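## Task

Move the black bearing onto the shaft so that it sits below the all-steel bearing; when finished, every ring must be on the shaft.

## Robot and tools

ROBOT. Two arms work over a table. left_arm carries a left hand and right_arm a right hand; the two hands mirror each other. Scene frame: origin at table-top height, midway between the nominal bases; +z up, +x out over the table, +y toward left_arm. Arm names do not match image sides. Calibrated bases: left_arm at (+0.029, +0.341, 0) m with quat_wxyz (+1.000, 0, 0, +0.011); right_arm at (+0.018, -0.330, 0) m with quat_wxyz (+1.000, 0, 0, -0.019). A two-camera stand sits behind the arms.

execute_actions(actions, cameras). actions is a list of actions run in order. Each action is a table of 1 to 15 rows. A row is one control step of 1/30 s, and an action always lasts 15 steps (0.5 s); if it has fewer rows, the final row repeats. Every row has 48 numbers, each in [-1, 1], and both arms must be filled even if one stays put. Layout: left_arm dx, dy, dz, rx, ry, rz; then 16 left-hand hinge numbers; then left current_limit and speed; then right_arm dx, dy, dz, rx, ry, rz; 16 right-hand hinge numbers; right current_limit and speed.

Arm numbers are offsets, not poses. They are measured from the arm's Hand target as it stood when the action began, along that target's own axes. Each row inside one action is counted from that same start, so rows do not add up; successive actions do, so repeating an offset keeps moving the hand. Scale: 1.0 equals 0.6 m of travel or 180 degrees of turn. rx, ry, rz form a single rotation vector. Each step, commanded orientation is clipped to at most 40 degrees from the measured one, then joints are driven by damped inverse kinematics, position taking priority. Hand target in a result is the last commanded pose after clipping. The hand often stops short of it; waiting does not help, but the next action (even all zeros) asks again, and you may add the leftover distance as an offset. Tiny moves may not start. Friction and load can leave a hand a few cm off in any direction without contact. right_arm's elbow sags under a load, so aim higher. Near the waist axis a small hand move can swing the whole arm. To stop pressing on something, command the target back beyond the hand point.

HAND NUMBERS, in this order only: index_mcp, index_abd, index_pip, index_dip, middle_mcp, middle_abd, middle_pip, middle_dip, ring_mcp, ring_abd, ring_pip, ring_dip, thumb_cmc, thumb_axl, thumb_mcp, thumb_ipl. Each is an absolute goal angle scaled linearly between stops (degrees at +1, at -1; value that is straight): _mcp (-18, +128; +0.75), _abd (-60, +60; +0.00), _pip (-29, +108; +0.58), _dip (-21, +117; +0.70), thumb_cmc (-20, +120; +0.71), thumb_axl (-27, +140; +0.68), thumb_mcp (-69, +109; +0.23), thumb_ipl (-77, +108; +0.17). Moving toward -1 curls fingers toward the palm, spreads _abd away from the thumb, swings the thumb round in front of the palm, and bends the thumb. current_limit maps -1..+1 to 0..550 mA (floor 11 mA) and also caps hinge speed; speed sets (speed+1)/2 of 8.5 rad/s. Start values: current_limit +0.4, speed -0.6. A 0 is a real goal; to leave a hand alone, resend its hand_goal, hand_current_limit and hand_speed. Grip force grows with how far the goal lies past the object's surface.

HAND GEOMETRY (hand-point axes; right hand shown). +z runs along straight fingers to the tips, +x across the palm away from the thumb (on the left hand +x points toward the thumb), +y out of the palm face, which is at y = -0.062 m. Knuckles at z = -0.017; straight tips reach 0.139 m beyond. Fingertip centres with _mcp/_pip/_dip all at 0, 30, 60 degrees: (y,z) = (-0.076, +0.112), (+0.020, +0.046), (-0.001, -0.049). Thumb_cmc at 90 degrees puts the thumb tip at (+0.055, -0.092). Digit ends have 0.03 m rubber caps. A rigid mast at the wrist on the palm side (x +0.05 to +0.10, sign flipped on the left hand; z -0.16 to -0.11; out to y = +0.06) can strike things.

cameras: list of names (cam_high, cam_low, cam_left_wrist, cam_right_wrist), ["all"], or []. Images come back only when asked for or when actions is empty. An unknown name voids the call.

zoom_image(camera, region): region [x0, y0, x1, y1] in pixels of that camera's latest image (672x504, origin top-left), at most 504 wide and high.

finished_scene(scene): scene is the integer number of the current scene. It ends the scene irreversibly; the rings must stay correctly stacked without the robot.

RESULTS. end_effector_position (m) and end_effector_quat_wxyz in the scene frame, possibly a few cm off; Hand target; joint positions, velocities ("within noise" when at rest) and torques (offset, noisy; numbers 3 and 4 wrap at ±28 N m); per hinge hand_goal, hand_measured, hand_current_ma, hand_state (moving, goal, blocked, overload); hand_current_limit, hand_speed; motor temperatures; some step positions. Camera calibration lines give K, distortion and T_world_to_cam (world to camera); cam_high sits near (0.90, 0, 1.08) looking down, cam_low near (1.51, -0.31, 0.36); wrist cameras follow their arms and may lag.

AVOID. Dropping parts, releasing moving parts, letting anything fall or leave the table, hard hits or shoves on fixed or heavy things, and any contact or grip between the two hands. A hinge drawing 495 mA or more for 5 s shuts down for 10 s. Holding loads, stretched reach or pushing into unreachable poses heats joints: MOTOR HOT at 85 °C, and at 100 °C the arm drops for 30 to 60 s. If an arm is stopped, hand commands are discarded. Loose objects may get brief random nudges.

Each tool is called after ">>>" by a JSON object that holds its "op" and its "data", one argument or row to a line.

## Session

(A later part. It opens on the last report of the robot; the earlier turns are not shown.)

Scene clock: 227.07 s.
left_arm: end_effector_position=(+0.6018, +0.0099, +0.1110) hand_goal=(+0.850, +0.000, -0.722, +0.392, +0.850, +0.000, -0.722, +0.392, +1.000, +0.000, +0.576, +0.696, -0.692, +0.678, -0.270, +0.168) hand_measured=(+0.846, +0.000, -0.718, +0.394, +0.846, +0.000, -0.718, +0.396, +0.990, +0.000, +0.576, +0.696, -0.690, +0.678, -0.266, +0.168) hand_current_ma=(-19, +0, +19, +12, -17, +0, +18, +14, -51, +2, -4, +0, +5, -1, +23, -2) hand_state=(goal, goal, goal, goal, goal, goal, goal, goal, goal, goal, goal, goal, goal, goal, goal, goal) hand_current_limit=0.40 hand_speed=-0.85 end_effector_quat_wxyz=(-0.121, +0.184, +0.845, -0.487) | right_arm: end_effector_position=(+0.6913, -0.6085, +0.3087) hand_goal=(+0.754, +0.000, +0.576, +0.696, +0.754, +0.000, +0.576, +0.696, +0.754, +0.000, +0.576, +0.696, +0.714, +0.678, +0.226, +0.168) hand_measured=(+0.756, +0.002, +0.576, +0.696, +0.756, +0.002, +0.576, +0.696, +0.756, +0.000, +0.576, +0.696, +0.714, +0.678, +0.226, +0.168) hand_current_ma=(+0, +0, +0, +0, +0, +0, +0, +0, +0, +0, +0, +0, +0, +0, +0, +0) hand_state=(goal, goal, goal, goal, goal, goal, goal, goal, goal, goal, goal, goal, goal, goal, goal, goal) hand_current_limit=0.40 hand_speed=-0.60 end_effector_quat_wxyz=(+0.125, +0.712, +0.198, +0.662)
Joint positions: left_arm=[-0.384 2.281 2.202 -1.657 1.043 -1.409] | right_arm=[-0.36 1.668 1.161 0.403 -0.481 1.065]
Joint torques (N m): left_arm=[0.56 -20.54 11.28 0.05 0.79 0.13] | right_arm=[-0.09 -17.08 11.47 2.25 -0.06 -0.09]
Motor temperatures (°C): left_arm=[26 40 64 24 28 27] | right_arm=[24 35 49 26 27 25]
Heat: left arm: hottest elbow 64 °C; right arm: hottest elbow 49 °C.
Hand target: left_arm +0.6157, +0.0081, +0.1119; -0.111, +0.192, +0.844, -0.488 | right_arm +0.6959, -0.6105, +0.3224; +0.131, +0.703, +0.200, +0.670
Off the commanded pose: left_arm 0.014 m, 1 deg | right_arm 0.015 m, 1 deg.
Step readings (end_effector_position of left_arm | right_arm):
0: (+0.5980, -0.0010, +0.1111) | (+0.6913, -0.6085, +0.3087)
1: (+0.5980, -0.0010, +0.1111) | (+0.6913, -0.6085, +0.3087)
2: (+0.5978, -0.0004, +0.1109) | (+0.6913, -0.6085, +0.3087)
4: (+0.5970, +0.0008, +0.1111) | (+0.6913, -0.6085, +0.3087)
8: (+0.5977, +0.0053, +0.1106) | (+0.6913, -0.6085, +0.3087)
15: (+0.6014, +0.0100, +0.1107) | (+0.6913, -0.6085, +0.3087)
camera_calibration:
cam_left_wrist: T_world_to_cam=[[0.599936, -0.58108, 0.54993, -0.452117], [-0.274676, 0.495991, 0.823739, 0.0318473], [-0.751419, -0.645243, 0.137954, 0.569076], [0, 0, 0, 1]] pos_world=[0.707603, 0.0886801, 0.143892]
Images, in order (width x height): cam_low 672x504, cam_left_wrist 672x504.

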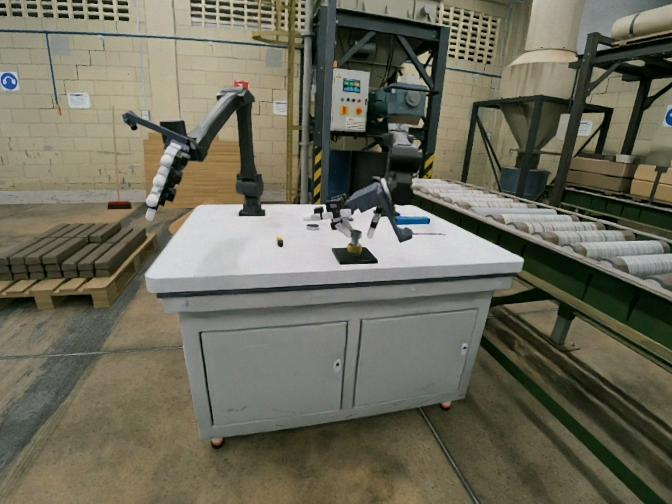

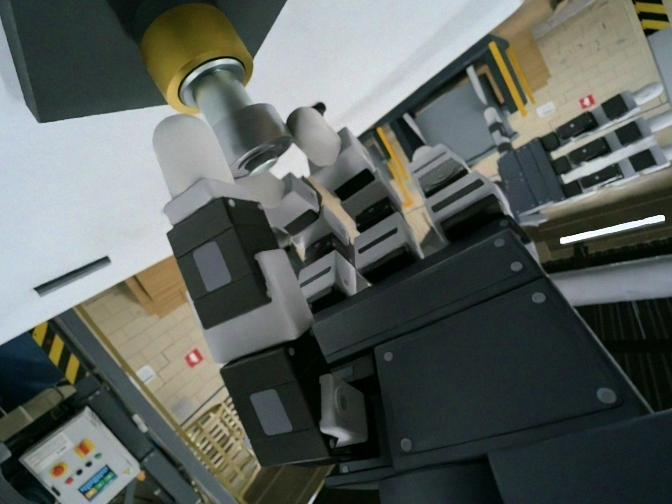

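>>> {"op": "execute_actions", "data": {
  "actions": [
    [[0,0,0,0,0,0,0.785,0,-0.723,0.391,0.79,0,-0.723,0.391,1,0,0.576,0.696,-0.693,0.678,-0.33,0.168,0.4,-0.85,0,0,0,0,0,0,0.754,0,0.576,0.696,0.754,0,0.576,0.696,0.754,0,0.576,0.696,0.714,0.678,0.226,0.168,0.4,-0.6]],
    [[0,0,0,0,0,0,0.76,0,-0.723,0.391,0.765,0,-0.723,0.391,1,0,0.576,0.696,-0.693,0.678,-0.35,0.168,0.4,-0.85,0,0,0,0,0,0,0.754,0,0.576,0.696,0.754,0,0.576,0.696,0.754,0,0.576,0.696,0.714,0.678,0.226,0.168,0.4,-0.6]]
  ],
  "cameras": ["cam_low","cam_left_wrist"]
}}

>>> {"op": "zoom_image", "data": {
  "camera": "cam_low",
  "region": [325, 215, 385, 255]
}}

>>> {"op": "zoom_image", "data": {
  "camera": "cam_left_wrist",
  "region": [160, 40, 340, 190]
}}

Scene clock: 250.47 s.
left_arm: end_effector_position=(+0.6009, +0.0076, +0.1113) hand_goal=(+0.760, +0.000, -0.722, +0.392, +0.766, +0.000, -0.722, +0.392, +1.000, +0.000, +0.576, +0.696, -0.692, +0.678, -0.350, +0.168) hand_measured=(+0.788, +0.000, -0.710, +0.394, +0.788, +0.000, -0.712, +0.396, +0.990, +0.000, +0.576, +0.696, -0.690, +0.678, -0.332, +0.170) hand_current_ma=(+142, +0, +51, +13, +110, +0, +48, +17, -51, +2, -4, +0, +5, -1, +103, +16) hand_state=(blocked, goal, goal, goal, blocked, goal, goal, goal, goal, goal, goal, goal, goal, goal, goal, goal) hand_current_limit=0.40 hand_speed=-0.85 end_effector_quat_wxyz=(-0.121, +0.186, +0.844, -0.489) | right_arm: end_effector_position=(+0.6913, -0.6085, +0.3087) hand_goal=(+0.754, +0.000, +0.576, +0.696, +0.754, +0.000, +0.576, +0.696, +0.754, +0.000, +0.576, +0.696, +0.714, +0.678, +0.226, +0.168) hand_measured=(+0.756, +0.002, +0.576, +0.696, +0.756, +0.002, +0.576, +0.696, +0.756, +0.000, +0.576, +0.696, +0.714, +0.678, +0.226, +0.168) hand_current_ma=(+0, +0, +0, +0, +0, +0, +0, +0, +0, +0, +0, +0, +0, +0, +0, +0) hand_state=(goal, goal, goal, goal, goal, goal, goal, goal, goal, goal, goal, goal, goal, goal, goal, goal) hand_current_limit=0.40 hand_speed=-0.60 end_effector_quat_wxyz=(+0.125, +0.712, +0.198, +0.662)
Joint positions: left_arm=[-0.387 2.281 2.202 -1.657 1.047 -1.408] | right_arm=[-0.36 1.668 1.161 0.403 -0.481 1.065]
Joint torques (N m): left_arm=[1.38 -20.89 11.22 0.05 0.64 0.16] | right_arm=[-0.15 -17.2 11.47 2.22 -0.07 -0.1]
Motor temperatures (°C): left_arm=[26 42 60 24 28 27] | right_arm=[24 35 50 26 27 25]
Heat: left arm: hottest elbow 60 °C; right arm: hottest elbow 50 °C.
Hand target: left_arm +0.6158, +0.0081, +0.1119; -0.111, +0.192, +0.844, -0.488 | right_arm +0.6959, -0.6105, +0.3224; +0.131, +0.703, +0.200, +0.670
Off the commanded pose: left_arm 0.015 m, 1 deg | right_arm 0.015 m, 1 deg.
Step readings (end_effector_position of left_arm | right_arm):
0: (+0.6019, +0.0098, +0.1111) | (+0.6913, -0.6085, +0.3087)
1: (+0.6019, +0.0098, +0.1111) | (+0.6913, -0.6085, +0.3087)
2: (+0.6019, +0.0098, +0.1111) | (+0.6913, -0.6085, +0.3087)
4: (+0.6019, +0.0095, +0.1113) | (+0.6913, -0.6085, +0.3087)
8: (+0.6011, +0.0081, +0.1111) | (+0.6913, -0.6085, +0.3087)
15: (+0.6011, +0.0080, +0.1112) | (+0.6913, -0.6085, +0.3087)
16: (+0.6011, +0.0080, +0.1112) | (+0.6913, -0.6085, +0.3087)
17: (+0.6010, +0.0079, +0.1112) | (+0.6913, -0.6085, +0.3087)
19: (+0.6009, +0.0076, +0.1113) | (+0.6913, -0.6085, +0.3087)
23: (+0.6009, +0.0076, +0.1113) | (+0.6913, -0.6085, +0.3087)
30: (+0.6009, +0.0076, +0.1113) | (+0.6913, -0.6085, +0.3087)
camera_calibration:
cam_left_wrist: T_world_to_cam=[[0.598749, -0.580205, 0.552143, -0.452655], [-0.272999, 0.500251, 0.821718, 0.0316986], [-0.752975, -0.642738, 0.141129, 0.567513], [0, 0, 0, 1]] pos_world=[0.707003, 0.0862719, 0.14379]
Images, in order (width x height): cam_low 672x504, cam_left_wrist 672x504.

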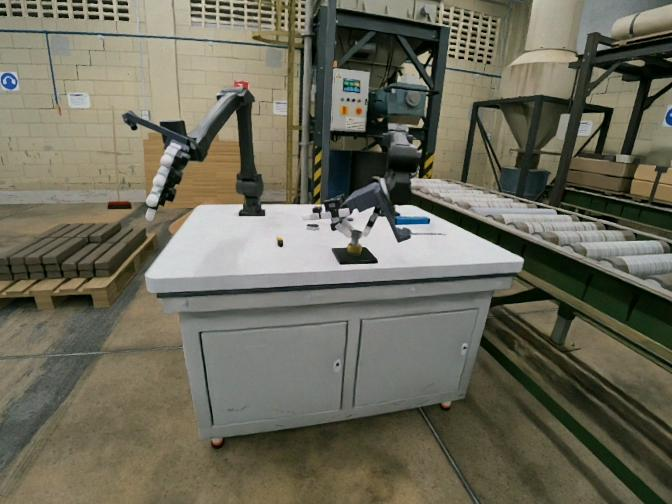

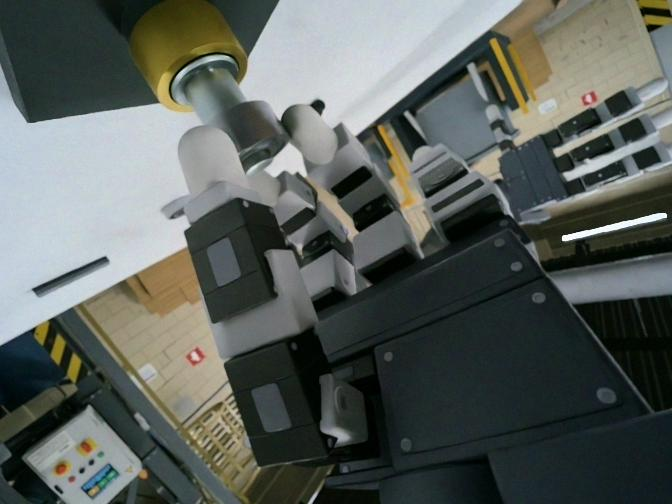

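Scaled by 8.400 from the camera's 672x504 image, which has a finer 960x720 frame.

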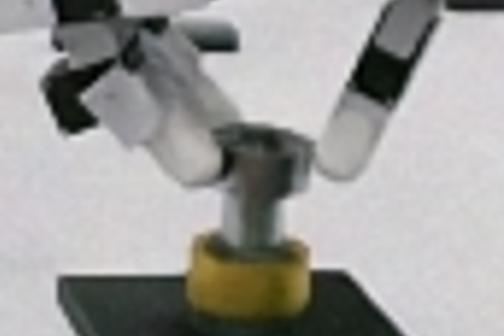

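Scaled by 2.800 from the camera's 672x504 image, which has a finer 960x720 frame.

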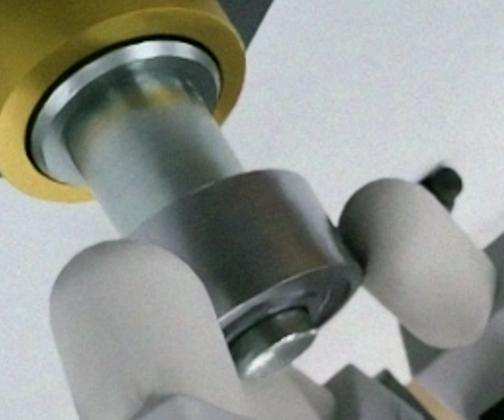

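>>> {"op": "execute_actions", "data": {
  "actions": [
    [[0,0,0,0,0,0,0.735,0,-0.723,0.391,0.74,0,-0.723,0.391,1,0,0.576,0.696,-0.693,0.678,-0.4,0.168,0.4,-0.85,0,0,0,0,0,0,0.754,0,0.576,0.696,0.754,0,0.576,0.696,0.754,0,0.576,0.696,0.714,0.678,0.226,0.168,0.4,-0.6]],
    [[0,-0.0434,-0.0249,0,0,0,0.735,0,-0.723,0.391,0.74,0,-0.723,0.391,1,0,0.576,0.696,-0.693,0.678,-0.4,0.168,0.4,-0.85,0,0,0,0,0,0,0.754,0,0.576,0.696,0.754,0,0.576,0.696,0.754,0,0.576,0.696,0.714,0.678,0.226,0.168,0.4,-0.6]]
  ],
  "cameras": ["cam_low","cam_left_wrist"]
}}

>>> {"op": "zoom_image", "data": {
  "camera": "cam_low",
  "region": [325, 205, 385, 255]
}}

>>> {"op": "zoom_image", "data": {
  "camera": "cam_left_wrist",
  "region": [160, 40, 340, 190]
}}

Scene clock: 264.30 s.
left_arm: end_effector_position=(+0.6003, +0.0073, +0.1222) hand_goal=(+0.736, +0.000, -0.722, +0.392, +0.740, +0.000, -0.722, +0.392, +1.000, +0.000, +0.576, +0.696, -0.692, +0.678, -0.400, +0.168) hand_measured=(+0.776, +0.000, -0.702, +0.400, +0.778, +0.000, -0.704, +0.400, +0.990, +0.000, +0.576, +0.696, -0.690, +0.678, -0.338, +0.180) hand_current_ma=(+205, +0, +94, +34, +189, +0, +83, +36, -51, +2, -4, +0, +5, +0, +382, +72) hand_state=(blocked, goal, blocked, goal, blocked, goal, goal, goal, goal, goal, goal, goal, goal, goal, blocked, goal) hand_current_limit=0.40 hand_speed=-0.85 end_effector_quat_wxyz=(-0.124, +0.184, +0.844, -0.488) | right_arm: end_effector_position=(+0.6913, -0.6085, +0.3087) hand_goal=(+0.754, +0.000, +0.576, +0.696, +0.754, +0.000, +0.576, +0.696, +0.754, +0.000, +0.576, +0.696, +0.714, +0.678, +0.226, +0.168) hand_measured=(+0.756, +0.002, +0.576, +0.696, +0.756, +0.002, +0.576, +0.696, +0.756, +0.000, +0.576, +0.696, +0.714, +0.678, +0.226, +0.168) hand_current_ma=(+0, +0, +0, +0, +0, +0, +0, +0, +0, +0, +0, +0, +0, +0, +0, +0) hand_state=(goal, goal, goal, goal, goal, goal, goal, goal, goal, goal, goal, goal, goal, goal, goal, goal) hand_current_limit=0.40 hand_speed=-0.60 end_effector_quat_wxyz=(+0.125, +0.712, +0.198, +0.662)
Joint positions: left_arm=[-0.388 2.282 2.231 -1.689 1.047 -1.411] | right_arm=[-0.36 1.668 1.161 0.403 -0.481 1.065]
Joint torques (N m): left_arm=[2.26 -23 11.9 0.12 0.61 -0.08] | right_arm=[-0.15 -17.08 11.49 2.19 -0.07 -0.1]
Motor temperatures (°C): left_arm=[26 41 60 24 28 27] | right_arm=[24 35 50 26 27 25]
Heat: left arm: hottest elbow 60 °C; right arm: hottest elbow 50 °C.
Hand target: left_arm +0.6157, +0.0081, +0.1420; -0.111, +0.192, +0.844, -0.488 | right_arm +0.6959, -0.6105, +0.3224; +0.131, +0.703, +0.200, +0.670
Off the commanded pose: left_arm 0.025 m, 2 deg | right_arm 0.015 m, 1 deg.
joint sent to its limit (left arm) — joint 4 (wrist pitch), lower limit. The joint targets still meet the commanded pose.
Step readings (end_effector_position of left_arm | right_arm):
0: (+0.6009, +0.0076, +0.1113) | (+0.6913, -0.6085, +0.3087)
1: (+0.6009, +0.0076, +0.1113) | (+0.6913, -0.6085, +0.3087)
2: (+0.6008, +0.0075, +0.1114) | (+0.6913, -0.6085, +0.3087)
4: (+0.6007, +0.0072, +0.1115) | (+0.6913, -0.6085, +0.3087)
8: (+0.6007, +0.0072, +0.1115) | (+0.6913, -0.6085, +0.3087)
15: (+0.6007, +0.0072, +0.1115) | (+0.6913, -0.6085, +0.3087)
16: (+0.6007, +0.0072, +0.1119) | (+0.6913, -0.6085, +0.3087)
17: (+0.6006, +0.0073, +0.1128) | (+0.6913, -0.6085, +0.3087)
19: (+0.6005, +0.0075, +0.1146) | (+0.6913, -0.6085, +0.3087)
23: (+0.6005, +0.0073, +0.1198) | (+0.6913, -0.6085, +0.3087)
30: (+0.6003, +0.0073, +0.1222) | (+0.6913, -0.6085, +0.3087)
camera_calibration:
cam_left_wrist: T_world_to_cam=[[0.602428, -0.581269, 0.546998, -0.46015], [-0.268257, 0.498, 0.824642, 0.0195485], [-0.751743, -0.643524, 0.14408, 0.56421], [0, 0, 0, 1]] pos_world=[0.706592, 0.0858764, 0.15429]
Images, in order (width x height): cam_low 672x504, cam_left_wrist 672x504.

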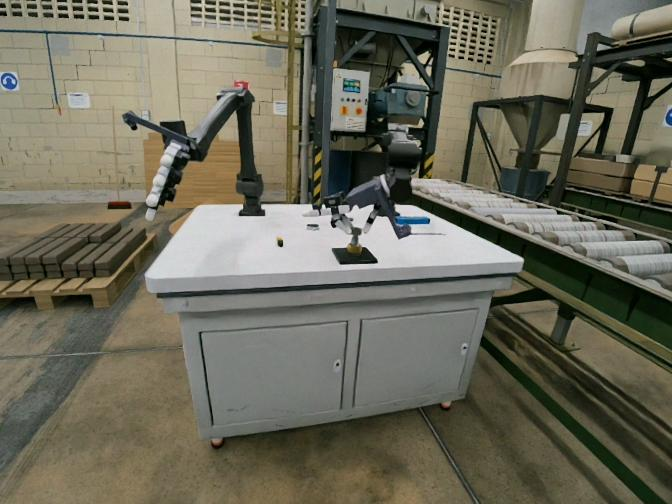

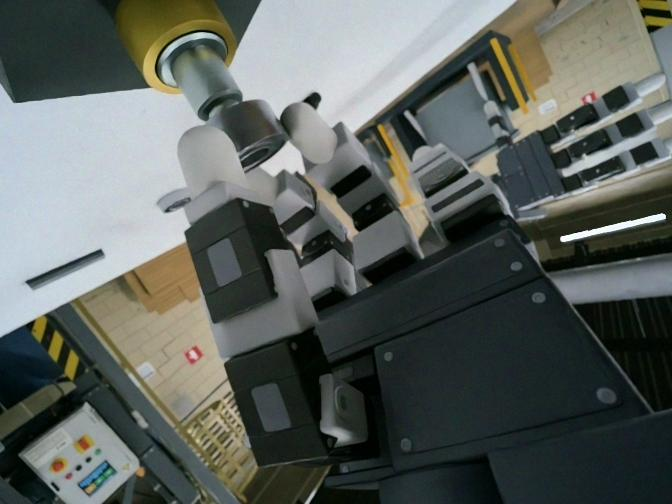

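Scaled by 8.400 from the camera's 672x504 image, which has a finer 960x720 frame.

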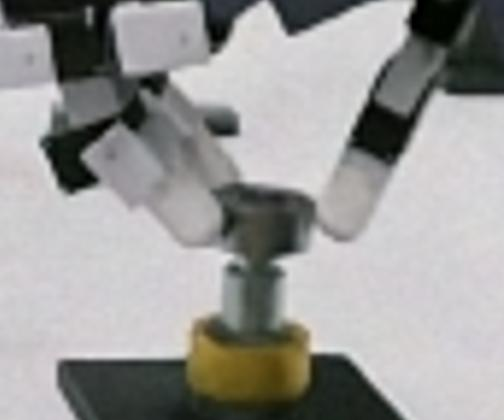

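Scaled by 2.800 from the camera's 672x504 image, which has a finer 960x720 frame.

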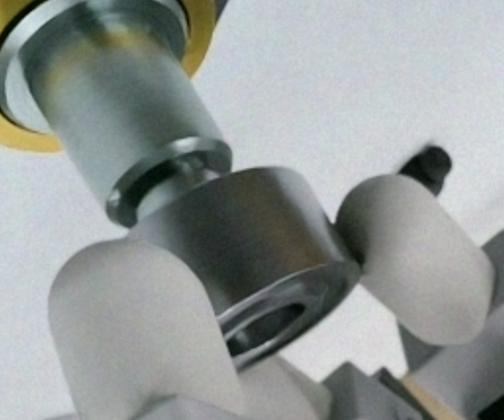

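>>> {"op": "execute_actions", "data": {
  "actions": [
    [[0,-0.036,-0.0207,-0.0001,-0.0145,-0.0084,0.735,0,-0.723,0.391,0.74,0,-0.723,0.391,1,0,0.576,0.696,-0.693,0.678,-0.4,0.168,0.4,-0.85,0,0,0,0,0,0,0.754,0,0.576,0.696,0.754,0,0.576,0.696,0.754,0,0.576,0.696,0.714,0.678,0.226,0.168,0.4,-0.6]],
    [[0,-0.022,-0.0127,-0.0001,-0.0145,-0.0084,0.735,0,-0.723,0.391,0.74,0,-0.723,0.391,1,0,0.576,0.696,-0.693,0.678,-0.4,0.168,0.4,-0.85,0,0,0,0,0,0,0.754,0,0.576,0.696,0.754,0,0.576,0.696,0.754,0,0.576,0.696,0.714,0.678,0.226,0.168,0.4,-0.6]]
  ],
  "cameras": ["cam_low","cam_left_wrist"]
}}

>>> {"op": "zoom_image", "data": {
  "camera": "cam_low",
  "region": [325, 195, 385, 255]
}}

>>> {"op": "zoom_image", "data": {
  "camera": "cam_left_wrist",
  "region": [100, 0, 340, 190]
}}

Scene clock: 282.73 s.
left_arm: end_effector_position=(+0.6070, +0.0074, +0.1543) hand_goal=(+0.736, +0.000, -0.722, +0.392, +0.740, +0.000, -0.722, +0.392, +1.000, +0.000, +0.576, +0.696, -0.692, +0.678, -0.400, +0.168) hand_measured=(+0.770, +0.000, -0.702, +0.400, +0.770, +0.000, -0.704, +0.400, +0.990, +0.000, +0.576, +0.696, -0.690, +0.680, -0.338, +0.184) hand_current_ma=(+175, +0, +97, +37, +151, +0, +85, +41, -51, +2, -4, +0, +8, +6, +382, +100) hand_state=(blocked, goal, blocked, goal, blocked, goal, goal, goal, goal, goal, goal, goal, goal, goal, blocked, goal) hand_current_limit=0.40 hand_speed=-0.85 end_effector_quat_wxyz=(-0.111, +0.139, +0.855, -0.487) | right_arm: end_effector_position=(+0.6913, -0.6085, +0.3087) hand_goal=(+0.754, +0.000, +0.576, +0.696, +0.754, +0.000, +0.576, +0.696, +0.754, +0.000, +0.576, +0.696, +0.714, +0.678, +0.226, +0.168) hand_measured=(+0.756, +0.002, +0.576, +0.696, +0.756, +0.002, +0.576, +0.696, +0.756, +0.000, +0.576, +0.696, +0.714, +0.678, +0.226, +0.168) hand_current_ma=(+0, +0, +0, +0, +0, +0, +0, +0, +0, +0, +0, +0, +0, +0, +0, +0) hand_state=(goal, goal, goal, goal, goal, goal, goal, goal, goal, goal, goal, goal, goal, goal, goal, goal) hand_current_limit=0.40 hand_speed=-0.60 end_effector_quat_wxyz=(+0.125, +0.712, +0.198, +0.662)
Joint positions: left_arm=[-0.382 2.242 2.249 -1.619 1.046 -1.584] | right_arm=[-0.36 1.668 1.161 0.403 -0.481 1.065]
Joint torques (N m): left_arm=[1.03 -25.47 9.8 0.87 0.93 -0.06] | right_arm=[-0.15 -17.08 11.47 2.25 -0.07 -0.09]
Motor temperatures (°C): left_arm=[26 42 62 24 28 27] | right_arm=[24 35 50 26 27 25]
Heat: left arm: hottest elbow 62 °C; right arm: hottest elbow 50 °C.
Hand target: left_arm +0.6158, +0.0080, +0.1821; -0.085, +0.147, +0.853, -0.493 | right_arm +0.6959, -0.6105, +0.3224; +0.131, +0.703, +0.200, +0.670
Off the commanded pose: left_arm 0.029 m, 3 deg | right_arm 0.015 m, 1 deg.
Step readings (end_effector_position of left_arm | right_arm):
0: (+0.6003, +0.0073, +0.1222) | (+0.6913, -0.6085, +0.3087)
1: (+0.6003, +0.0073, +0.1223) | (+0.6913, -0.6085, +0.3087)
2: (+0.6002, +0.0073, +0.1227) | (+0.6913, -0.6085, +0.3087)
4: (+0.5999, +0.0072, +0.1241) | (+0.6913, -0.6085, +0.3087)
8: (+0.5998, +0.0069, +0.1276) | (+0.6913, -0.6085, +0.3087)
15: (+0.5996, +0.0069, +0.1294) | (+0.6913, -0.6085, +0.3087)
16: (+0.5998, +0.0068, +0.1295) | (+0.6913, -0.6085, +0.3087)
17: (+0.6000, +0.0067, +0.1295) | (+0.6913, -0.6085, +0.3087)
19: (+0.6012, +0.0059, +0.1306) | (+0.6913, -0.6085, +0.3087)
23: (+0.6031, +0.0049, +0.1361) | (+0.6913, -0.6085, +0.3087)
30: (+0.6068, +0.0059, +0.1514) | (+0.6913, -0.6085, +0.3087)
camera_calibration:
cam_left_wrist: T_world_to_cam=[[0.663167, -0.532559, 0.525918, -0.515593], [-0.297167, 0.457556, 0.838054, 0.0105754], [-0.68695, -0.712055, 0.145178, 0.525595], [0, 0, 0, 1]] pos_world=[0.706125, 0.0948299, 0.185992]
Images, in order (width x height): cam_low 672x504, cam_left_wrist 672x504.

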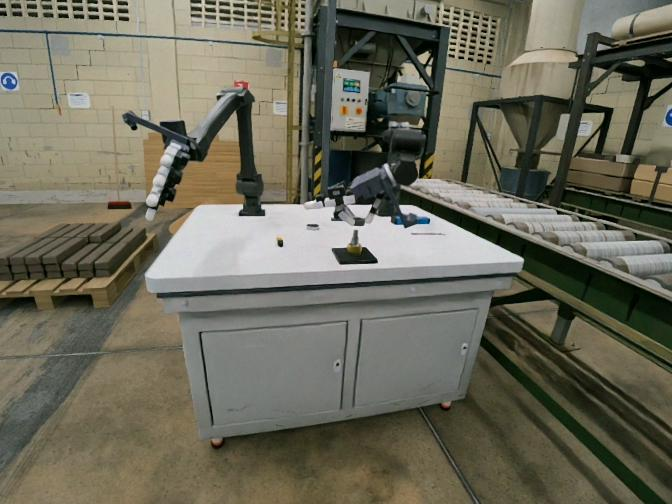

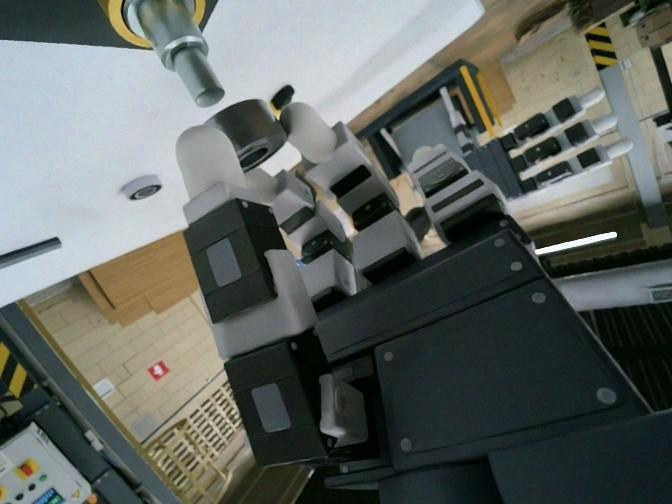

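Scaled by 8.400 from the camera's 672x504 image, which has a finer 960x720 frame.

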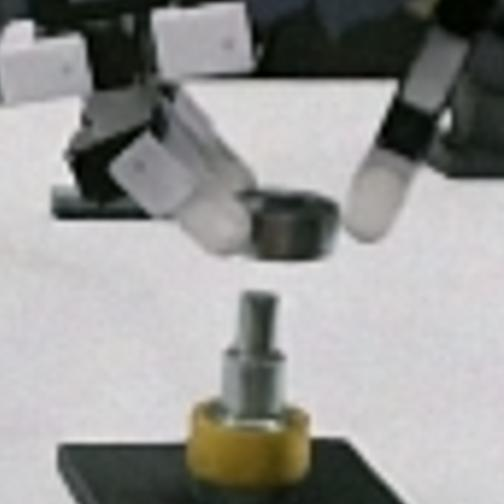

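Scaled by 2.100 from the camera's 672x504 image, which has a finer 960x720 frame.

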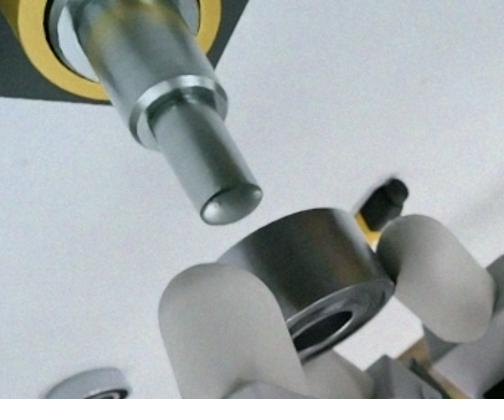

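>>> {"op": "execute_actions", "data": {
  "actions": [
    [[0.0593,0.0035,0.0107,0,0.0144,0.0083,0.735,0,-0.723,0.391,0.74,0,-0.723,0.391,1,0,0.576,0.696,-0.693,0.678,-0.4,0.168,0.4,-0.85,0,0,0,0,0,0,0.754,0,0.576,0.696,0.754,0,0.576,0.696,0.754,0,0.576,0.696,0.714,0.678,0.226,0.168,0.4,-0.6]],
    [[0.0588,0.0018,0.0133,0,0.0144,0.0083,0.735,0,-0.723,0.391,0.74,0,-0.723,0.391,1,0,0.576,0.696,-0.693,0.678,-0.4,0.168,0.4,-0.85,0,0,0,0,0,0,0.754,0,0.576,0.696,0.754,0,0.576,0.696,0.754,0,0.576,0.696,0.714,0.678,0.226,0.168,0.4,-0.6]],
    [[0.0488,0.047,0.0375,0,0.0144,0.0083,0.735,0,-0.723,0.391,0.74,0,-0.723,0.391,1,0,0.576,0.696,-0.693,0.678,-0.4,0.168,0.4,-0.85,0,0,0,0,0,0,0.754,0,0.576,0.696,0.754,0,0.576,0.696,0.754,0,0.576,0.696,0.714,0.678,0.226,0.168,0.4,-0.6]],
    [[0.0483,0.0457,0.0397,0,0.0144,0.0083,0.735,0,-0.723,0.391,0.74,0,-0.723,0.391,1,0,0.576,0.696,-0.693,0.678,-0.4,0.168,0.4,-0.85,0,0,0,0,0,0,0.754,0,0.576,0.696,0.754,0,0.576,0.696,0.754,0,0.576,0.696,0.714,0.678,0.226,0.168,0.4,-0.6]],
    [[0.0475,0.0445,0.0418,0,0.0144,0.0083,0.735,0,-0.723,0.391,0.74,0,-0.723,0.391,1,0,0.576,0.696,-0.693,0.678,-0.4,0.168,0.4,-0.85,0,0,0,0,0,0,0.754,0,0.576,0.696,0.754,0,0.576,0.696,0.754,0,0.576,0.696,0.714,0.678,0.226,0.168,0.4,-0.6]]
  ],
  "cameras": ["cam_left_wrist"]
}}

>>> {"op": "zoom_image", "data": {
  "camera": "cam_left_wrist",
  "region": [100, 0, 340, 190]
}}

Scene clock: 349.00 s.
left_arm: end_effector_position=(+0.4575, +0.0512, +0.0535) hand_goal=(+0.736, +0.000, -0.722, +0.392, +0.740, +0.000, -0.722, +0.392, +1.000, +0.000, +0.576, +0.696, -0.692, +0.678, -0.400, +0.168) hand_measured=(+0.770, +0.000, -0.702, +0.400, +0.770, +0.000, -0.704, +0.400, +0.990, +0.000, +0.576, +0.696, -0.692, +0.678, -0.338, +0.184) hand_current_ma=(+166, +0, +97, +37, +149, +0, +85, +41, -51, +0, -4, +0, +4, +4, +382, +106) hand_state=(blocked, goal, blocked, goal, blocked, goal, goal, goal, goal, goal, goal, goal, goal, goal, blocked, goal) hand_current_limit=0.40 hand_speed=-0.85 end_effector_quat_wxyz=(-0.163, +0.244, +0.830, -0.475) | right_arm: end_effector_position=(+0.6913, -0.6085, +0.3087) hand_goal=(+0.754, +0.000, +0.576, +0.696, +0.754, +0.000, +0.576, +0.696, +0.754, +0.000, +0.576, +0.696, +0.714, +0.678, +0.226, +0.168) hand_measured=(+0.756, +0.002, +0.576, +0.696, +0.756, +0.002, +0.576, +0.696, +0.756, +0.000, +0.576, +0.696, +0.714, +0.678, +0.226, +0.168) hand_current_ma=(+0, +0, +0, +0, +0, +0, +0, +0, +0, +0, +0, +0, +0, +0, +0, +0) hand_state=(goal, goal, goal, goal, goal, goal, goal, goal, goal, goal, goal, goal, goal, goal, goal, goal) hand_current_limit=0.40 hand_speed=-0.60 end_effector_quat_wxyz=(+0.125, +0.712, +0.198, +0.662)
Joint positions: left_arm=[-0.419 1.994 1.544 -1.483 1.011 -1.195] | right_arm=[-0.36 1.668 1.161 0.403 -0.481 1.065]
Joint torques (N m): left_arm=[0.44 -19.43 6.26 0.44 0.91 0.07] | right_arm=[-0.09 -16.97 11.48 2.21 -0.07 -0.09]
Motor temperatures (°C): left_arm=[26 55 59 24 29 27] | right_arm=[24 35 51 26 27 25]
Heat: left arm: hottest elbow 59 °C; right arm: hottest elbow 51 °C.
Hand target: left_arm +0.4596, +0.0466, +0.0653; -0.148, +0.257, +0.827, -0.478 | right_arm +0.6959, -0.6105, +0.3224; +0.131, +0.703, +0.200, +0.670
Off the commanded pose: left_arm 0.013 m, 2 deg | right_arm 0.015 m, 1 deg.
Step readings (end_effector_position of left_arm | right_arm):
0: (+0.6069, +0.0074, +0.1543) | (+0.6913, -0.6085, +0.3087)
1: (+0.6069, +0.0074, +0.1543) | (+0.6913, -0.6085, +0.3087)
2: (+0.6060, +0.0078, +0.1538) | (+0.6913, -0.6085, +0.3087)
4: (+0.6003, +0.0103, +0.1524) | (+0.6913, -0.6085, +0.3087)
8: (+0.5867, +0.0161, +0.1513) | (+0.6913, -0.6085, +0.3087)
15: (+0.5816, +0.0182, +0.1578) | (+0.6913, -0.6085, +0.3087)
16: (+0.5811, +0.0184, +0.1582) | (+0.6913, -0.6085, +0.3087)
17: (+0.5789, +0.0192, +0.1578) | (+0.6913, -0.6085, +0.3087)
19: (+0.5695, +0.0218, +0.1556) | (+0.6913, -0.6085, +0.3087)
23: (+0.5533, +0.0269, +0.1515) | (+0.6913, -0.6085, +0.3087)
30: (+0.5482, +0.0276, +0.1528) | (+0.6913, -0.6085, +0.3087)
31: (+0.5478, +0.0277, +0.1528) | (+0.6913, -0.6085, +0.3087)
32: (+0.5458, +0.0281, +0.1509) | (+0.6913, -0.6085, +0.3087)
34: (+0.5361, +0.0303, +0.1455) | (+0.6913, -0.6085, +0.3087)
38: (+0.5188, +0.0364, +0.1288) | (+0.6913, -0.6085, +0.3087)
45: (+0.5160, +0.0359, +0.1183) | (+0.6913, -0.6085, +0.3087)
46: (+0.5159, +0.0357, +0.1179) | (+0.6913, -0.6085, +0.3087)
47: (+0.5147, +0.0357, +0.1158) | (+0.6913, -0.6085, +0.3087)
49: (+0.5068, +0.0379, +0.1106) | (+0.6913, -0.6085, +0.3087)
53: (+0.4894, +0.0443, +0.0944) | (+0.6913, -0.6085, +0.3087)
60: (+0.4866, +0.0445, +0.0861) | (+0.6913, -0.6085, +0.3087)
61: (+0.4865, +0.0441, +0.0858) | (+0.6913, -0.6085, +0.3087)
62: (+0.4854, +0.0439, +0.0835) | (+0.6913, -0.6085, +0.3087)
64: (+0.4784, +0.0453, +0.0778) | (+0.6913, -0.6085, +0.3087)
68: (+0.4606, +0.0525, +0.0607) | (+0.6913, -0.6085, +0.3087)
75: (+0.4567, +0.0518, +0.0538) | (+0.6913, -0.6085, +0.3087)
camera_calibration:
cam_left_wrist: T_world_to_cam=[[0.512693, -0.668305, 0.538994, -0.265044], [-0.187837, 0.525262, 0.82995, -0.0225319], [-0.837773, -0.526752, 0.143766, 0.528404], [0, 0, 0, 1]] pos_world=[0.574336, 0.113043, 0.0855907]
Images, in order (width x height): cam_left_wrist 672x504.

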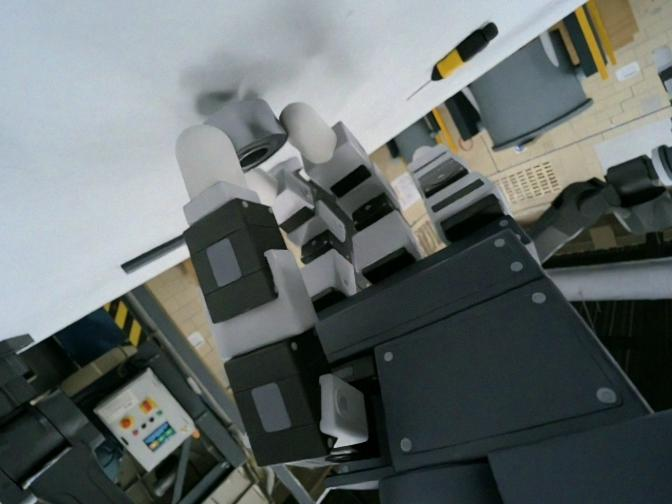

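Scaled by 2.100 from the camera's 672x504 image, which has a finer 960x720 frame.

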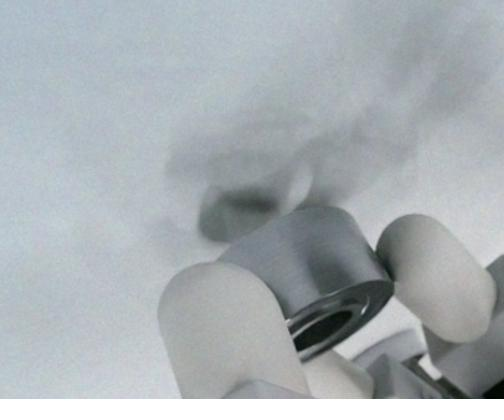

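>>> {"op": "execute_actions", "data": {
  "actions": [
    [[0,0.026,0.015,0,0,0,0.735,0,-0.723,0.391,0.74,0,-0.723,0.391,1,0,0.576,0.696,-0.693,0.678,-0.4,0.168,0.4,-0.85,0,0,0,0,0,0,0.754,0,0.576,0.696,0.754,0,0.576,0.696,0.754,0,0.576,0.696,0.714,0.678,0.226,0.168,0.4,-0.6]],
    [[0,0.013,0.0075,0,0,0,0.735,0,-0.723,0.391,0.74,0,-0.723,0.391,1,0,0.576,0.696,-0.693,0.678,-0.4,0.168,0.4,-0.85,0,0,0,0,0,0,0.754,0,0.576,0.696,0.754,0,0.576,0.696,0.754,0,0.576,0.696,0.714,0.678,0.226,0.168,0.4,-0.6]]
  ],
  "cameras": ["cam_left_wrist"]
}}

>>> {"op": "zoom_image", "data": {
  "camera": "cam_left_wrist",
  "region": [140, 40, 340, 190]
}}

Scene clock: 362.43 s.
left_arm: end_effector_position=(+0.4611, +0.0497, +0.0425) hand_goal=(+0.736, +0.000, -0.722, +0.392, +0.740, +0.000, -0.722, +0.392, +1.000, +0.000, +0.576, +0.696, -0.692, +0.678, -0.400, +0.168) hand_measured=(+0.770, +0.000, -0.702, +0.400, +0.770, +0.000, -0.704, +0.400, +0.990, +0.000, +0.576, +0.696, -0.692, +0.678, -0.338, +0.184) hand_current_ma=(+166, +0, +97, +37, +149, +0, +85, +41, -51, +0, -4, +0, +4, +4, +382, +106) hand_state=(blocked, goal, blocked, goal, blocked, goal, goal, goal, goal, goal, goal, goal, goal, goal, blocked, goal) hand_current_limit=0.40 hand_speed=-0.85 end_effector_quat_wxyz=(-0.148, +0.253, +0.829, -0.476) | right_arm: end_effector_position=(+0.6913, -0.6085, +0.3087) hand_goal=(+0.754, +0.000, +0.576, +0.696, +0.754, +0.000, +0.576, +0.696, +0.754, +0.000, +0.576, +0.696, +0.714, +0.678, +0.226, +0.168) hand_measured=(+0.756, +0.002, +0.576, +0.696, +0.756, +0.002, +0.576, +0.696, +0.756, +0.000, +0.576, +0.696, +0.714, +0.678, +0.226, +0.168) hand_current_ma=(+0, +0, +0, +0, +0, +0, +0, +0, +0, +0, +0, +0, +0, +0, +0, +0) hand_state=(goal, goal, goal, goal, goal, goal, goal, goal, goal, goal, goal, goal, goal, goal, goal, goal) hand_current_limit=0.40 hand_speed=-0.60 end_effector_quat_wxyz=(+0.125, +0.712, +0.198, +0.662)
Joint positions: left_arm=[-0.419 1.994 1.52 -1.423 1.011 -1.194] | right_arm=[-0.36 1.668 1.161 0.403 -0.481 1.065]
Joint torques (N m): left_arm=[0.38 -17.14 6.2 0.32 0.92 0.11] | right_arm=[-0.15 -17.14 11.48 2.21 -0.07 -0.08]
Motor temperatures (°C): left_arm=[26 53 57 24 29 27] | right_arm=[24 35 51 26 27 25]
Heat: left arm: hottest elbow 57 °C; right arm: hottest elbow 51 °C.
Hand target: left_arm +0.4596, +0.0466, +0.0383; -0.148, +0.257, +0.827, -0.478 | right_arm +0.6959, -0.6105, +0.3224; +0.131, +0.703, +0.200, +0.670
Off the commanded pose: left_arm 0.005 m, 1 deg | right_arm 0.015 m, 1 deg.
Step readings (end_effector_position of left_arm | right_arm):
0: (+0.4575, +0.0512, +0.0535) | (+0.6913, -0.6085, +0.3087)
1: (+0.4577, +0.0511, +0.0534) | (+0.6913, -0.6085, +0.3087)
2: (+0.4582, +0.0509, +0.0530) | (+0.6913, -0.6085, +0.3087)
4: (+0.4596, +0.0503, +0.0511) | (+0.6913, -0.6085, +0.3087)
8: (+0.4598, +0.0502, +0.0477) | (+0.6913, -0.6085, +0.3087)
15: (+0.4601, +0.0501, +0.0464) | (+0.6913, -0.6085, +0.3087)
16: (+0.4602, +0.0501, +0.0464) | (+0.6913, -0.6085, +0.3087)
17: (+0.4604, +0.0500, +0.0460) | (+0.6913, -0.6085, +0.3087)
19: (+0.4611, +0.0497, +0.0450) | (+0.6913, -0.6085, +0.3087)
23: (+0.4608, +0.0498, +0.0430) | (+0.6913, -0.6085, +0.3087)
30: (+0.4610, +0.0498, +0.0425) | (+0.6913, -0.6085, +0.3087)
camera_calibration:
cam_left_wrist: T_world_to_cam=[[0.493979, -0.660836, 0.565049, -0.254754], [-0.214603, 0.537102, 0.815762, 0.000449518], [-0.842574, -0.52423, 0.1235, 0.535091], [0, 0, 0, 1]] pos_world=[0.576793, 0.111919, 0.0774981]
Images, in order (width x height): cam_left_wrist 672x504.

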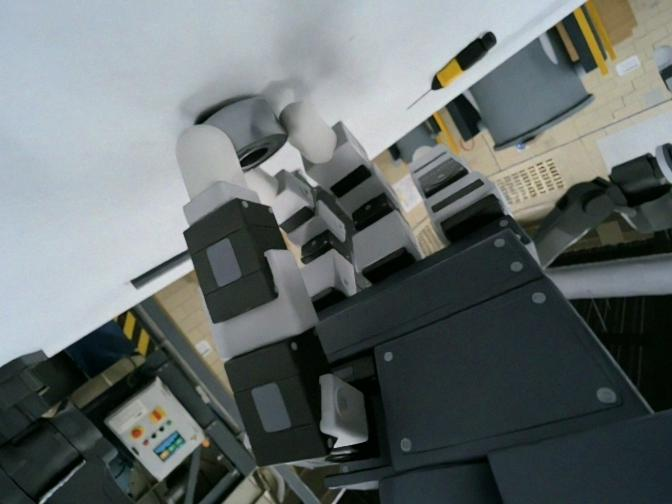

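Scaled by 2.520 from the camera's 672x504 image, which has a finer 960x720 frame.

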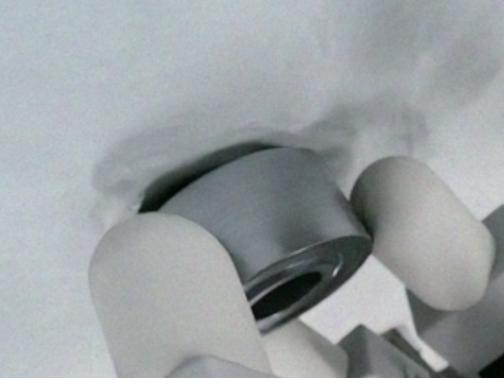

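>>> {"op": "execute_actions", "data": {
  "actions": [
    [[0,0.0101,0.0058,0,0,0,0.735,0,-0.723,0.391,0.74,0,-0.723,0.391,1,0,0.576,0.696,-0.693,0.678,-0.4,0.168,0.4,-0.85,0,0,0,0,0,0,0.754,0,0.576,0.696,0.754,0,0.576,0.696,0.754,0,0.576,0.696,0.714,0.678,0.226,0.168,0.4,-0.6]],
    [[0,0.0043,0.0025,0,0,0,0.735,0,-0.723,0.391,0.74,0,-0.723,0.391,1,0,0.576,0.696,-0.693,0.678,-0.4,0.168,0.4,-0.85,0,0,0,0,0,0,0.754,0,0.576,0.696,0.754,0,0.576,0.696,0.754,0,0.576,0.696,0.714,0.678,0.226,0.168,0.4,-0.6]]
  ],
  "cameras": ["cam_left_wrist"]
}}

>>> {"op": "zoom_image", "data": {
  "camera": "cam_left_wrist",
  "region": [140, 40, 340, 190]
}}

Scene clock: 373.93 s.
left_arm: end_effector_position=(+0.4625, +0.0491, +0.0394) hand_goal=(+0.736, +0.000, -0.722, +0.392, +0.740, +0.000, -0.722, +0.392, +1.000, +0.000, +0.576, +0.696, -0.692, +0.678, -0.400, +0.168) hand_measured=(+0.770, +0.000, -0.702, +0.400, +0.770, +0.000, -0.704, +0.400, +0.990, +0.000, +0.576, +0.696, -0.692, +0.678, -0.338, +0.184) hand_current_ma=(+166, +0, +97, +37, +149, +0, +85, +41, -51, +0, -4, +0, +4, +4, +382, +106) hand_state=(blocked, goal, blocked, goal, blocked, goal, goal, goal, goal, goal, goal, goal, goal, goal, blocked, goal) hand_current_limit=0.40 hand_speed=-0.85 end_effector_quat_wxyz=(-0.142, +0.256, +0.829, -0.477) | right_arm: end_effector_position=(+0.6913, -0.6085, +0.3087) hand_goal=(+0.754, +0.000, +0.576, +0.696, +0.754, +0.000, +0.576, +0.696, +0.754, +0.000, +0.576, +0.696, +0.714, +0.678, +0.226, +0.168) hand_measured=(+0.756, +0.002, +0.576, +0.696, +0.756, +0.002, +0.576, +0.696, +0.756, +0.000, +0.576, +0.696, +0.714, +0.678, +0.226, +0.168) hand_current_ma=(+0, +0, +0, +0, +0, +0, +0, +0, +0, +0, +0, +0, +0, +0, +0, +0) hand_state=(goal, goal, goal, goal, goal, goal, goal, goal, goal, goal, goal, goal, goal, goal, goal, goal) hand_current_limit=0.40 hand_speed=-0.60 end_effector_quat_wxyz=(+0.125, +0.712, +0.198, +0.662)
Joint positions: left_arm=[-0.419 1.994 1.513 -1.404 1.011 -1.194] | right_arm=[-0.36 1.668 1.161 0.403 -0.481 1.065]
Joint torques (N m): left_arm=[0.26 -16.15 5.91 0.46 0.92 0.1] | right_arm=[-0.09 -17.32 11.55 2.25 -0.07 -0.1]
Motor temperatures (°C): left_arm=[26 51 56 24 29 27] | right_arm=[24 35 51 26 27 25]
Heat: left arm: hottest elbow 56 °C; right arm: hottest elbow 51 °C.
Hand target: left_arm +0.4595, +0.0467, +0.0283; -0.148, +0.257, +0.827, -0.478 | right_arm +0.6959, -0.6105, +0.3224; +0.131, +0.703, +0.200, +0.670
Off the commanded pose: left_arm 0.012 m, 1 deg | right_arm 0.015 m, 1 deg.
Step readings (end_effector_position of left_arm | right_arm):
0: (+0.4611, +0.0497, +0.0425) | (+0.6913, -0.6085, +0.3087)
1: (+0.4611, +0.0497, +0.0425) | (+0.6913, -0.6085, +0.3087)
2: (+0.4614, +0.0496, +0.0424) | (+0.6913, -0.6085, +0.3087)
4: (+0.4619, +0.0493, +0.0416) | (+0.6913, -0.6085, +0.3087)
8: (+0.4616, +0.0495, +0.0401) | (+0.6913, -0.6085, +0.3087)
15: (+0.4616, +0.0495, +0.0396) | (+0.6913, -0.6085, +0.3087)
16: (+0.4616, +0.0495, +0.0396) | (+0.6913, -0.6085, +0.3087)
17: (+0.4618, +0.0494, +0.0396) | (+0.6913, -0.6085, +0.3087)
19: (+0.4622, +0.0492, +0.0395) | (+0.6913, -0.6085, +0.3087)
23: (+0.4625, +0.0491, +0.0394) | (+0.6913, -0.6085, +0.3087)
30: (+0.4625, +0.0491, +0.0394) | (+0.6913, -0.6085, +0.3087)
camera_calibration:
cam_left_wrist: T_world_to_cam=[[0.487512, -0.658172, 0.573709, -0.25167], [-0.22378, 0.540944, 0.810742, 0.00792743], [-0.843952, -0.523631, 0.116431, 0.537289], [0, 0, 0, 1]] pos_world=[0.577912, 0.111411, 0.0754011]
Images, in order (width x height): cam_left_wrist 672x504.

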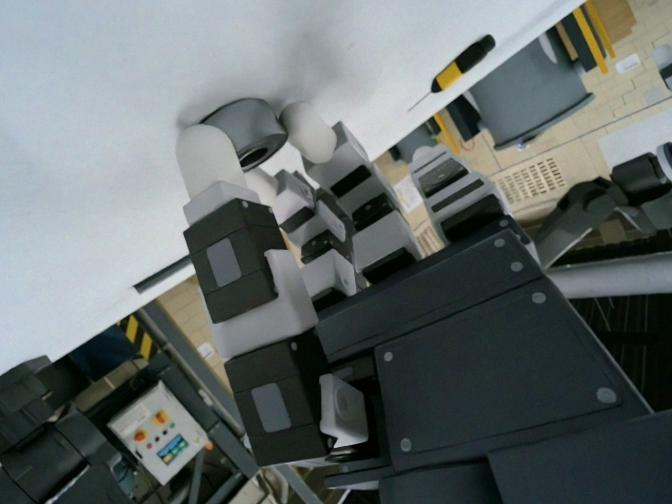

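Scaled by 2.520 from the camera's 672x504 image, which has a finer 960x720 frame.

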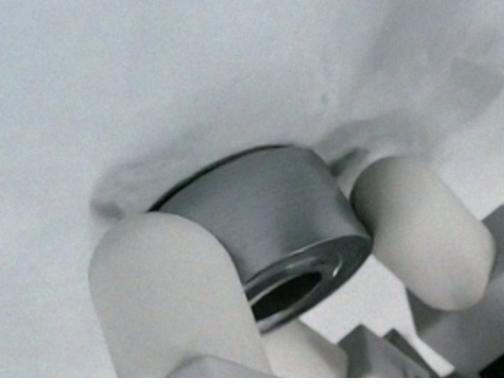

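>>> {"op": "execute_actions", "data": {
  "actions": [
    [[0,0.0087,0.005,0,0,0,0.735,0,-0.723,0.391,0.74,0,-0.723,0.391,1,0,0.576,0.696,-0.693,0.678,-0.4,0.168,0.4,-0.85,0,0,0,0,0,0,0.754,0,0.576,0.696,0.754,0,0.576,0.696,0.754,0,0.576,0.696,0.714,0.678,0.226,0.168,0.4,-0.6]]
  ],
  "cameras": ["cam_left_wrist"]
}}

>>> {"op": "zoom_image", "data": {
  "camera": "cam_left_wrist",
  "region": [140, 40, 340, 190]
}}

Scene clock: 383.53 s.
left_arm: end_effector_position=(+0.4626, +0.0484, +0.0380) hand_goal=(+0.736, +0.000, -0.722, +0.392, +0.740, +0.000, -0.722, +0.392, +1.000, +0.000, +0.576, +0.696, -0.692, +0.678, -0.400, +0.168) hand_measured=(+0.770, +0.000, -0.706, +0.392, +0.768, +0.000, -0.704, +0.402, +0.990, +0.000, +0.576, +0.696, -0.692, +0.678, -0.338, +0.188) hand_current_ma=(+166, +0, +77, +3, +140, +0, +87, +44, -51, +0, -4, +0, +1, -1, +382, +122) hand_state=(blocked, goal, goal, goal, blocked, goal, goal, goal, goal, goal, goal, goal, goal, goal, blocked, goal) hand_current_limit=0.40 hand_speed=-0.85 end_effector_quat_wxyz=(-0.140, +0.257, +0.828, -0.479) | right_arm: end_effector_position=(+0.6913, -0.6085, +0.3087) hand_goal=(+0.754, +0.000, +0.576, +0.696, +0.754, +0.000, +0.576, +0.696, +0.754, +0.000, +0.576, +0.696, +0.714, +0.678, +0.226, +0.168) hand_measured=(+0.756, +0.002, +0.576, +0.696, +0.756, +0.002, +0.576, +0.696, +0.756, +0.000, +0.576, +0.696, +0.714, +0.678, +0.226, +0.168) hand_current_ma=(+0, +0, +0, +0, +0, +0, +0, +0, +0, +0, +0, +0, +0, +0, +0, +0) hand_state=(goal, goal, goal, goal, goal, goal, goal, goal, goal, goal, goal, goal, goal, goal, goal, goal) hand_current_limit=0.40 hand_speed=-0.60 end_effector_quat_wxyz=(+0.125, +0.712, +0.198, +0.662)
Joint positions: left_arm=[-0.419 1.994 1.509 -1.396 1.015 -1.194] | right_arm=[-0.36 1.668 1.161 0.403 -0.481 1.065]
Joint torques (N m): left_arm=[0.44 -15.27 5.78 0.79 0.78 0.12] | right_arm=[-0.09 -17.08 11.51 2.22 -0.06 -0.09]
Heat: left arm: hottest elbow 54 °C; right arm: hottest elbow 51 °C.
Hand target: left_arm +0.4596, +0.0467, +0.0222; -0.148, +0.257, +0.827, -0.478 | right_arm +0.6959, -0.6105, +0.3224; +0.131, +0.703, +0.200, +0.670
Off the commanded pose: left_arm 0.016 m, 1 deg | right_arm 0.015 m, 1 deg.
Step readings (end_effector_position of left_arm | right_arm):
0: (+0.4625, +0.0491, +0.0394) | (+0.6913, -0.6085, +0.3087)
1: (+0.4625, +0.0491, +0.0394) | (+0.6913, -0.6085, +0.3087)
2: (+0.4626, +0.0491, +0.0391) | (+0.6913, -0.6085, +0.3087)
4: (+0.4626, +0.0489, +0.0385) | (+0.6913, -0.6085, +0.3087)
8: (+0.4625, +0.0485, +0.0382) | (+0.6913, -0.6085, +0.3087)
15: (+0.4626, +0.0484, +0.0380) | (+0.6913, -0.6085, +0.3087)
camera_calibration:
cam_left_wrist: T_world_to_cam=[[0.486892, -0.654694, 0.578196, -0.251448], [-0.226423, 0.544729, 0.807467, 0.0106114], [-0.843605, -0.524066, 0.116986, 0.536964], [0, 0, 0, 1]] pos_world=[0.577816, 0.111003, 0.0740006]
Images, in order (width x height): cam_left_wrist 672x504.

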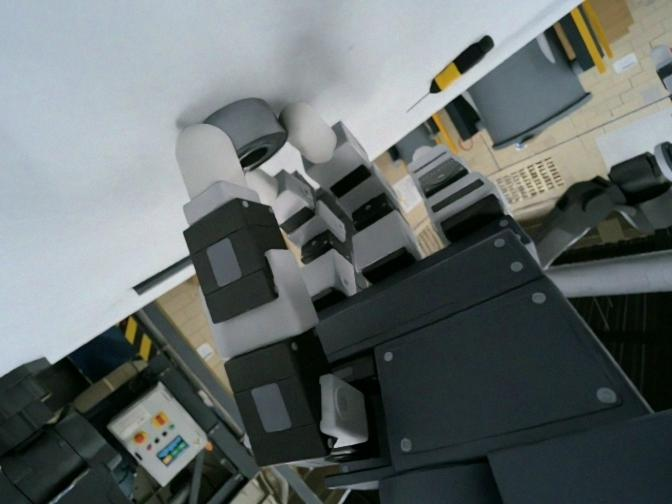

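Scaled by 2.520 from the camera's 672x504 image, which has a finer 960x720 frame.

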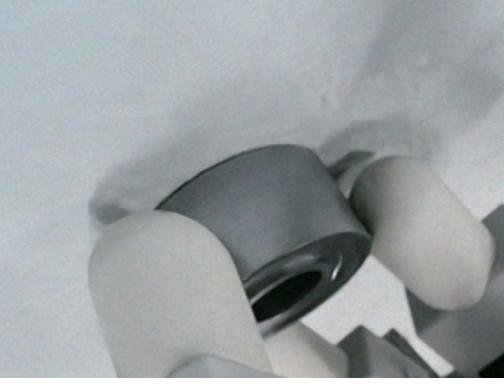

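>>> {"op": "execute_actions", "data": {
  "actions": [
    [[0,-0.0173,-0.01,0,0,0,0.785,0,-0.723,0.391,0.785,0,-0.723,0.391,1,0,0.576,0.696,-0.693,0.678,-0.32,0.168,0.4,-0.85,0,0,0,0,0,0,0.754,0,0.576,0.696,0.754,0,0.576,0.696,0.754,0,0.576,0.696,0.714,0.678,0.226,0.168,0.4,-0.6]],
    [[0,0,0,0,0,0,0.959,0,-0.723,0.391,0.959,0,-0.723,0.391,1,0,0.576,0.696,-0.693,0.678,-0.22,0.168,0.4,-0.7,0,0,0,0,0,0,0.754,0,0.576,0.696,0.754,0,0.576,0.696,0.754,0,0.576,0.696,0.714,0.678,0.226,0.168,0.4,-0.6]],
    [[-0.004,-0.0446,-0.023,0,0,0,0.959,0,-0.723,0.391,0.959,0,-0.723,0.391,1,0,0.576,0.696,-0.693,0.678,-0.22,0.168,0.4,-0.7,0,0,0,0,0,0,0.754,0,0.576,0.696,0.754,0,0.576,0.696,0.754,0,0.576,0.696,0.714,0.678,0.226,0.168,0.4,-0.6]],
    [[0,-0.0434,-0.0249,0,0,0,0.959,0,-0.723,0.391,0.959,0,-0.723,0.391,1,0,0.576,0.696,-0.693,0.678,-0.22,0.168,0.4,-0.7,0,0,0,0,0,0,0.754,0,0.576,0.696,0.754,0,0.576,0.696,0.754,0,0.576,0.696,0.714,0.678,0.226,0.168,0.4,-0.6]],
    [[0,-0.0434,-0.0249,0,0,0,0.959,0,-0.723,0.391,0.959,0,-0.723,0.391,1,0,0.576,0.696,-0.693,0.678,-0.22,0.168,0.4,-0.7,0,0,0,0,0,0,0.754,0,0.576,0.696,0.754,0,0.576,0.696,0.754,0,0.576,0.696,0.714,0.678,0.226,0.168,0.4,-0.6]]
  ],
  "cameras": ["cam_left_wrist"]
}}

Scene clock: 434.43 s.
left_arm: end_effector_position=(+0.4491, +0.0532, +0.1020) hand_goal=(+0.960, +0.000, -0.722, +0.392, +0.960, +0.000, -0.722, +0.392, +1.000, +0.000, +0.576, +0.696, -0.692, +0.678, -0.220, +0.168) hand_measured=(+0.944, +0.000, -0.718, +0.392, +0.946, +0.000, -0.718, +0.396, +0.990, +0.000, +0.576, +0.696, -0.694, +0.676, -0.222, +0.170) hand_current_ma=(-80, +0, +16, +3, -72, +0, +15, +14, -51, +0, -4, +0, -5, -6, -7, +12) hand_state=(goal, goal, goal, goal, goal, goal, goal, goal, goal, goal, goal, goal, goal, goal, goal, goal) hand_current_limit=0.40 hand_speed=-0.70 end_effector_quat_wxyz=(-0.168, +0.241, +0.829, -0.476) | right_arm: end_effector_position=(+0.6913, -0.6085, +0.3087) hand_goal=(+0.754, +0.000, +0.576, +0.696, +0.754, +0.000, +0.576, +0.696, +0.754, +0.000, +0.576, +0.696, +0.714, +0.678, +0.226, +0.168) hand_measured=(+0.756, +0.002, +0.576, +0.696, +0.756, +0.002, +0.576, +0.696, +0.756, +0.000, +0.576, +0.696, +0.714, +0.678, +0.226, +0.168) hand_current_ma=(+0, +0, +0, +0, +0, +0, +0, +0, +0, +0, +0, +0, +0, +0, +0, +0) hand_state=(goal, goal, goal, goal, goal, goal, goal, goal, goal, goal, goal, goal, goal, goal, goal, goal) hand_current_limit=0.40 hand_speed=-0.60 end_effector_quat_wxyz=(+0.125, +0.712, +0.198, +0.662)
Joint positions: left_arm=[-0.421 1.932 1.579 -1.592 1.015 -1.194] | right_arm=[-0.36 1.668 1.161 0.403 -0.481 1.065]
Joint torques (N m): left_arm=[-0.03 -18.61 9.88 -0.24 0.83 0.01] | right_arm=[0.03 -17.03 11.49 2.19 -0.06 -0.1]
Motor temperatures (°C): left_arm=[26 46 51 24 29 27] | right_arm=[24 35 52 26 27 25]
Heat: left arm: hottest elbow 51 °C; right arm: hottest elbow 52 °C.
Hand target: left_arm +0.4607, +0.0440, +0.1243; -0.148, +0.257, +0.827, -0.478 | right_arm +0.6959, -0.6105, +0.3224; +0.131, +0.703, +0.200, +0.670
Off the commanded pose: left_arm 0.027 m, 3 deg | right_arm 0.015 m, 1 deg.
Step readings (end_effector_position of left_arm | right_arm):
0: (+0.4626, +0.0484, +0.0380) | (+0.6913, -0.6085, +0.3087)
1: (+0.4626, +0.0484, +0.0380) | (+0.6913, -0.6085, +0.3087)
2: (+0.4626, +0.0484, +0.0380) | (+0.6913, -0.6085, +0.3087)
4: (+0.4626, +0.0484, +0.0380) | (+0.6913, -0.6085, +0.3087)
8: (+0.4626, +0.0484, +0.0380) | (+0.6913, -0.6085, +0.3087)
15: (+0.4626, +0.0484, +0.0380) | (+0.6913, -0.6085, +0.3087)
16: (+0.4626, +0.0484, +0.0380) | (+0.6913, -0.6085, +0.3087)
17: (+0.4626, +0.0484, +0.0380) | (+0.6913, -0.6085, +0.3087)
19: (+0.4626, +0.0484, +0.0380) | (+0.6913, -0.6085, +0.3087)
23: (+0.4626, +0.0484, +0.0380) | (+0.6913, -0.6085, +0.3087)
30: (+0.4626, +0.0484, +0.0380) | (+0.6913, -0.6085, +0.3087)
31: (+0.4624, +0.0485, +0.0381) | (+0.6913, -0.6085, +0.3087)
32: (+0.4612, +0.0490, +0.0385) | (+0.6913, -0.6085, +0.3087)
34: (+0.4572, +0.0505, +0.0397) | (+0.6913, -0.6085, +0.3087)
38: (+0.4517, +0.0523, +0.0415) | (+0.6913, -0.6085, +0.3087)
45: (+0.4495, +0.0533, +0.0423) | (+0.6913, -0.6085, +0.3087)
46: (+0.4492, +0.0534, +0.0424) | (+0.6913, -0.6085, +0.3087)
47: (+0.4483, +0.0538, +0.0433) | (+0.6913, -0.6085, +0.3087)
49: (+0.4449, +0.0552, +0.0469) | (+0.6913, -0.6085, +0.3087)
53: (+0.4433, +0.0557, +0.0584) | (+0.6913, -0.6085, +0.3087)
60: (+0.4488, +0.0534, +0.0737) | (+0.6913, -0.6085, +0.3087)
61: (+0.4489, +0.0533, +0.0745) | (+0.6913, -0.6085, +0.3087)
62: (+0.4485, +0.0535, +0.0756) | (+0.6913, -0.6085, +0.3087)
64: (+0.4460, +0.0546, +0.0786) | (+0.6913, -0.6085, +0.3087)
68: (+0.4457, +0.0547, +0.0885) | (+0.6913, -0.6085, +0.3087)
75: (+0.4492, +0.0532, +0.1015) | (+0.6913, -0.6085, +0.3087)
camera_calibration:
cam_left_wrist: T_world_to_cam=[[0.518307, -0.669113, 0.532583, -0.287336], [-0.177739, 0.524881, 0.832412, -0.0702088], [-0.83652, -0.526106, 0.153122, 0.513876], [0, 0, 0, 1]] pos_world=[0.566317, 0.114944, 0.132787]
Images, in order (width x height): cam_left_wrist 672x504.

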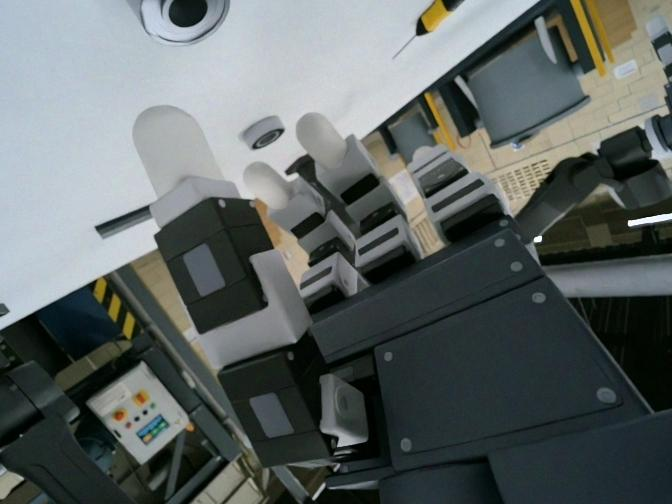

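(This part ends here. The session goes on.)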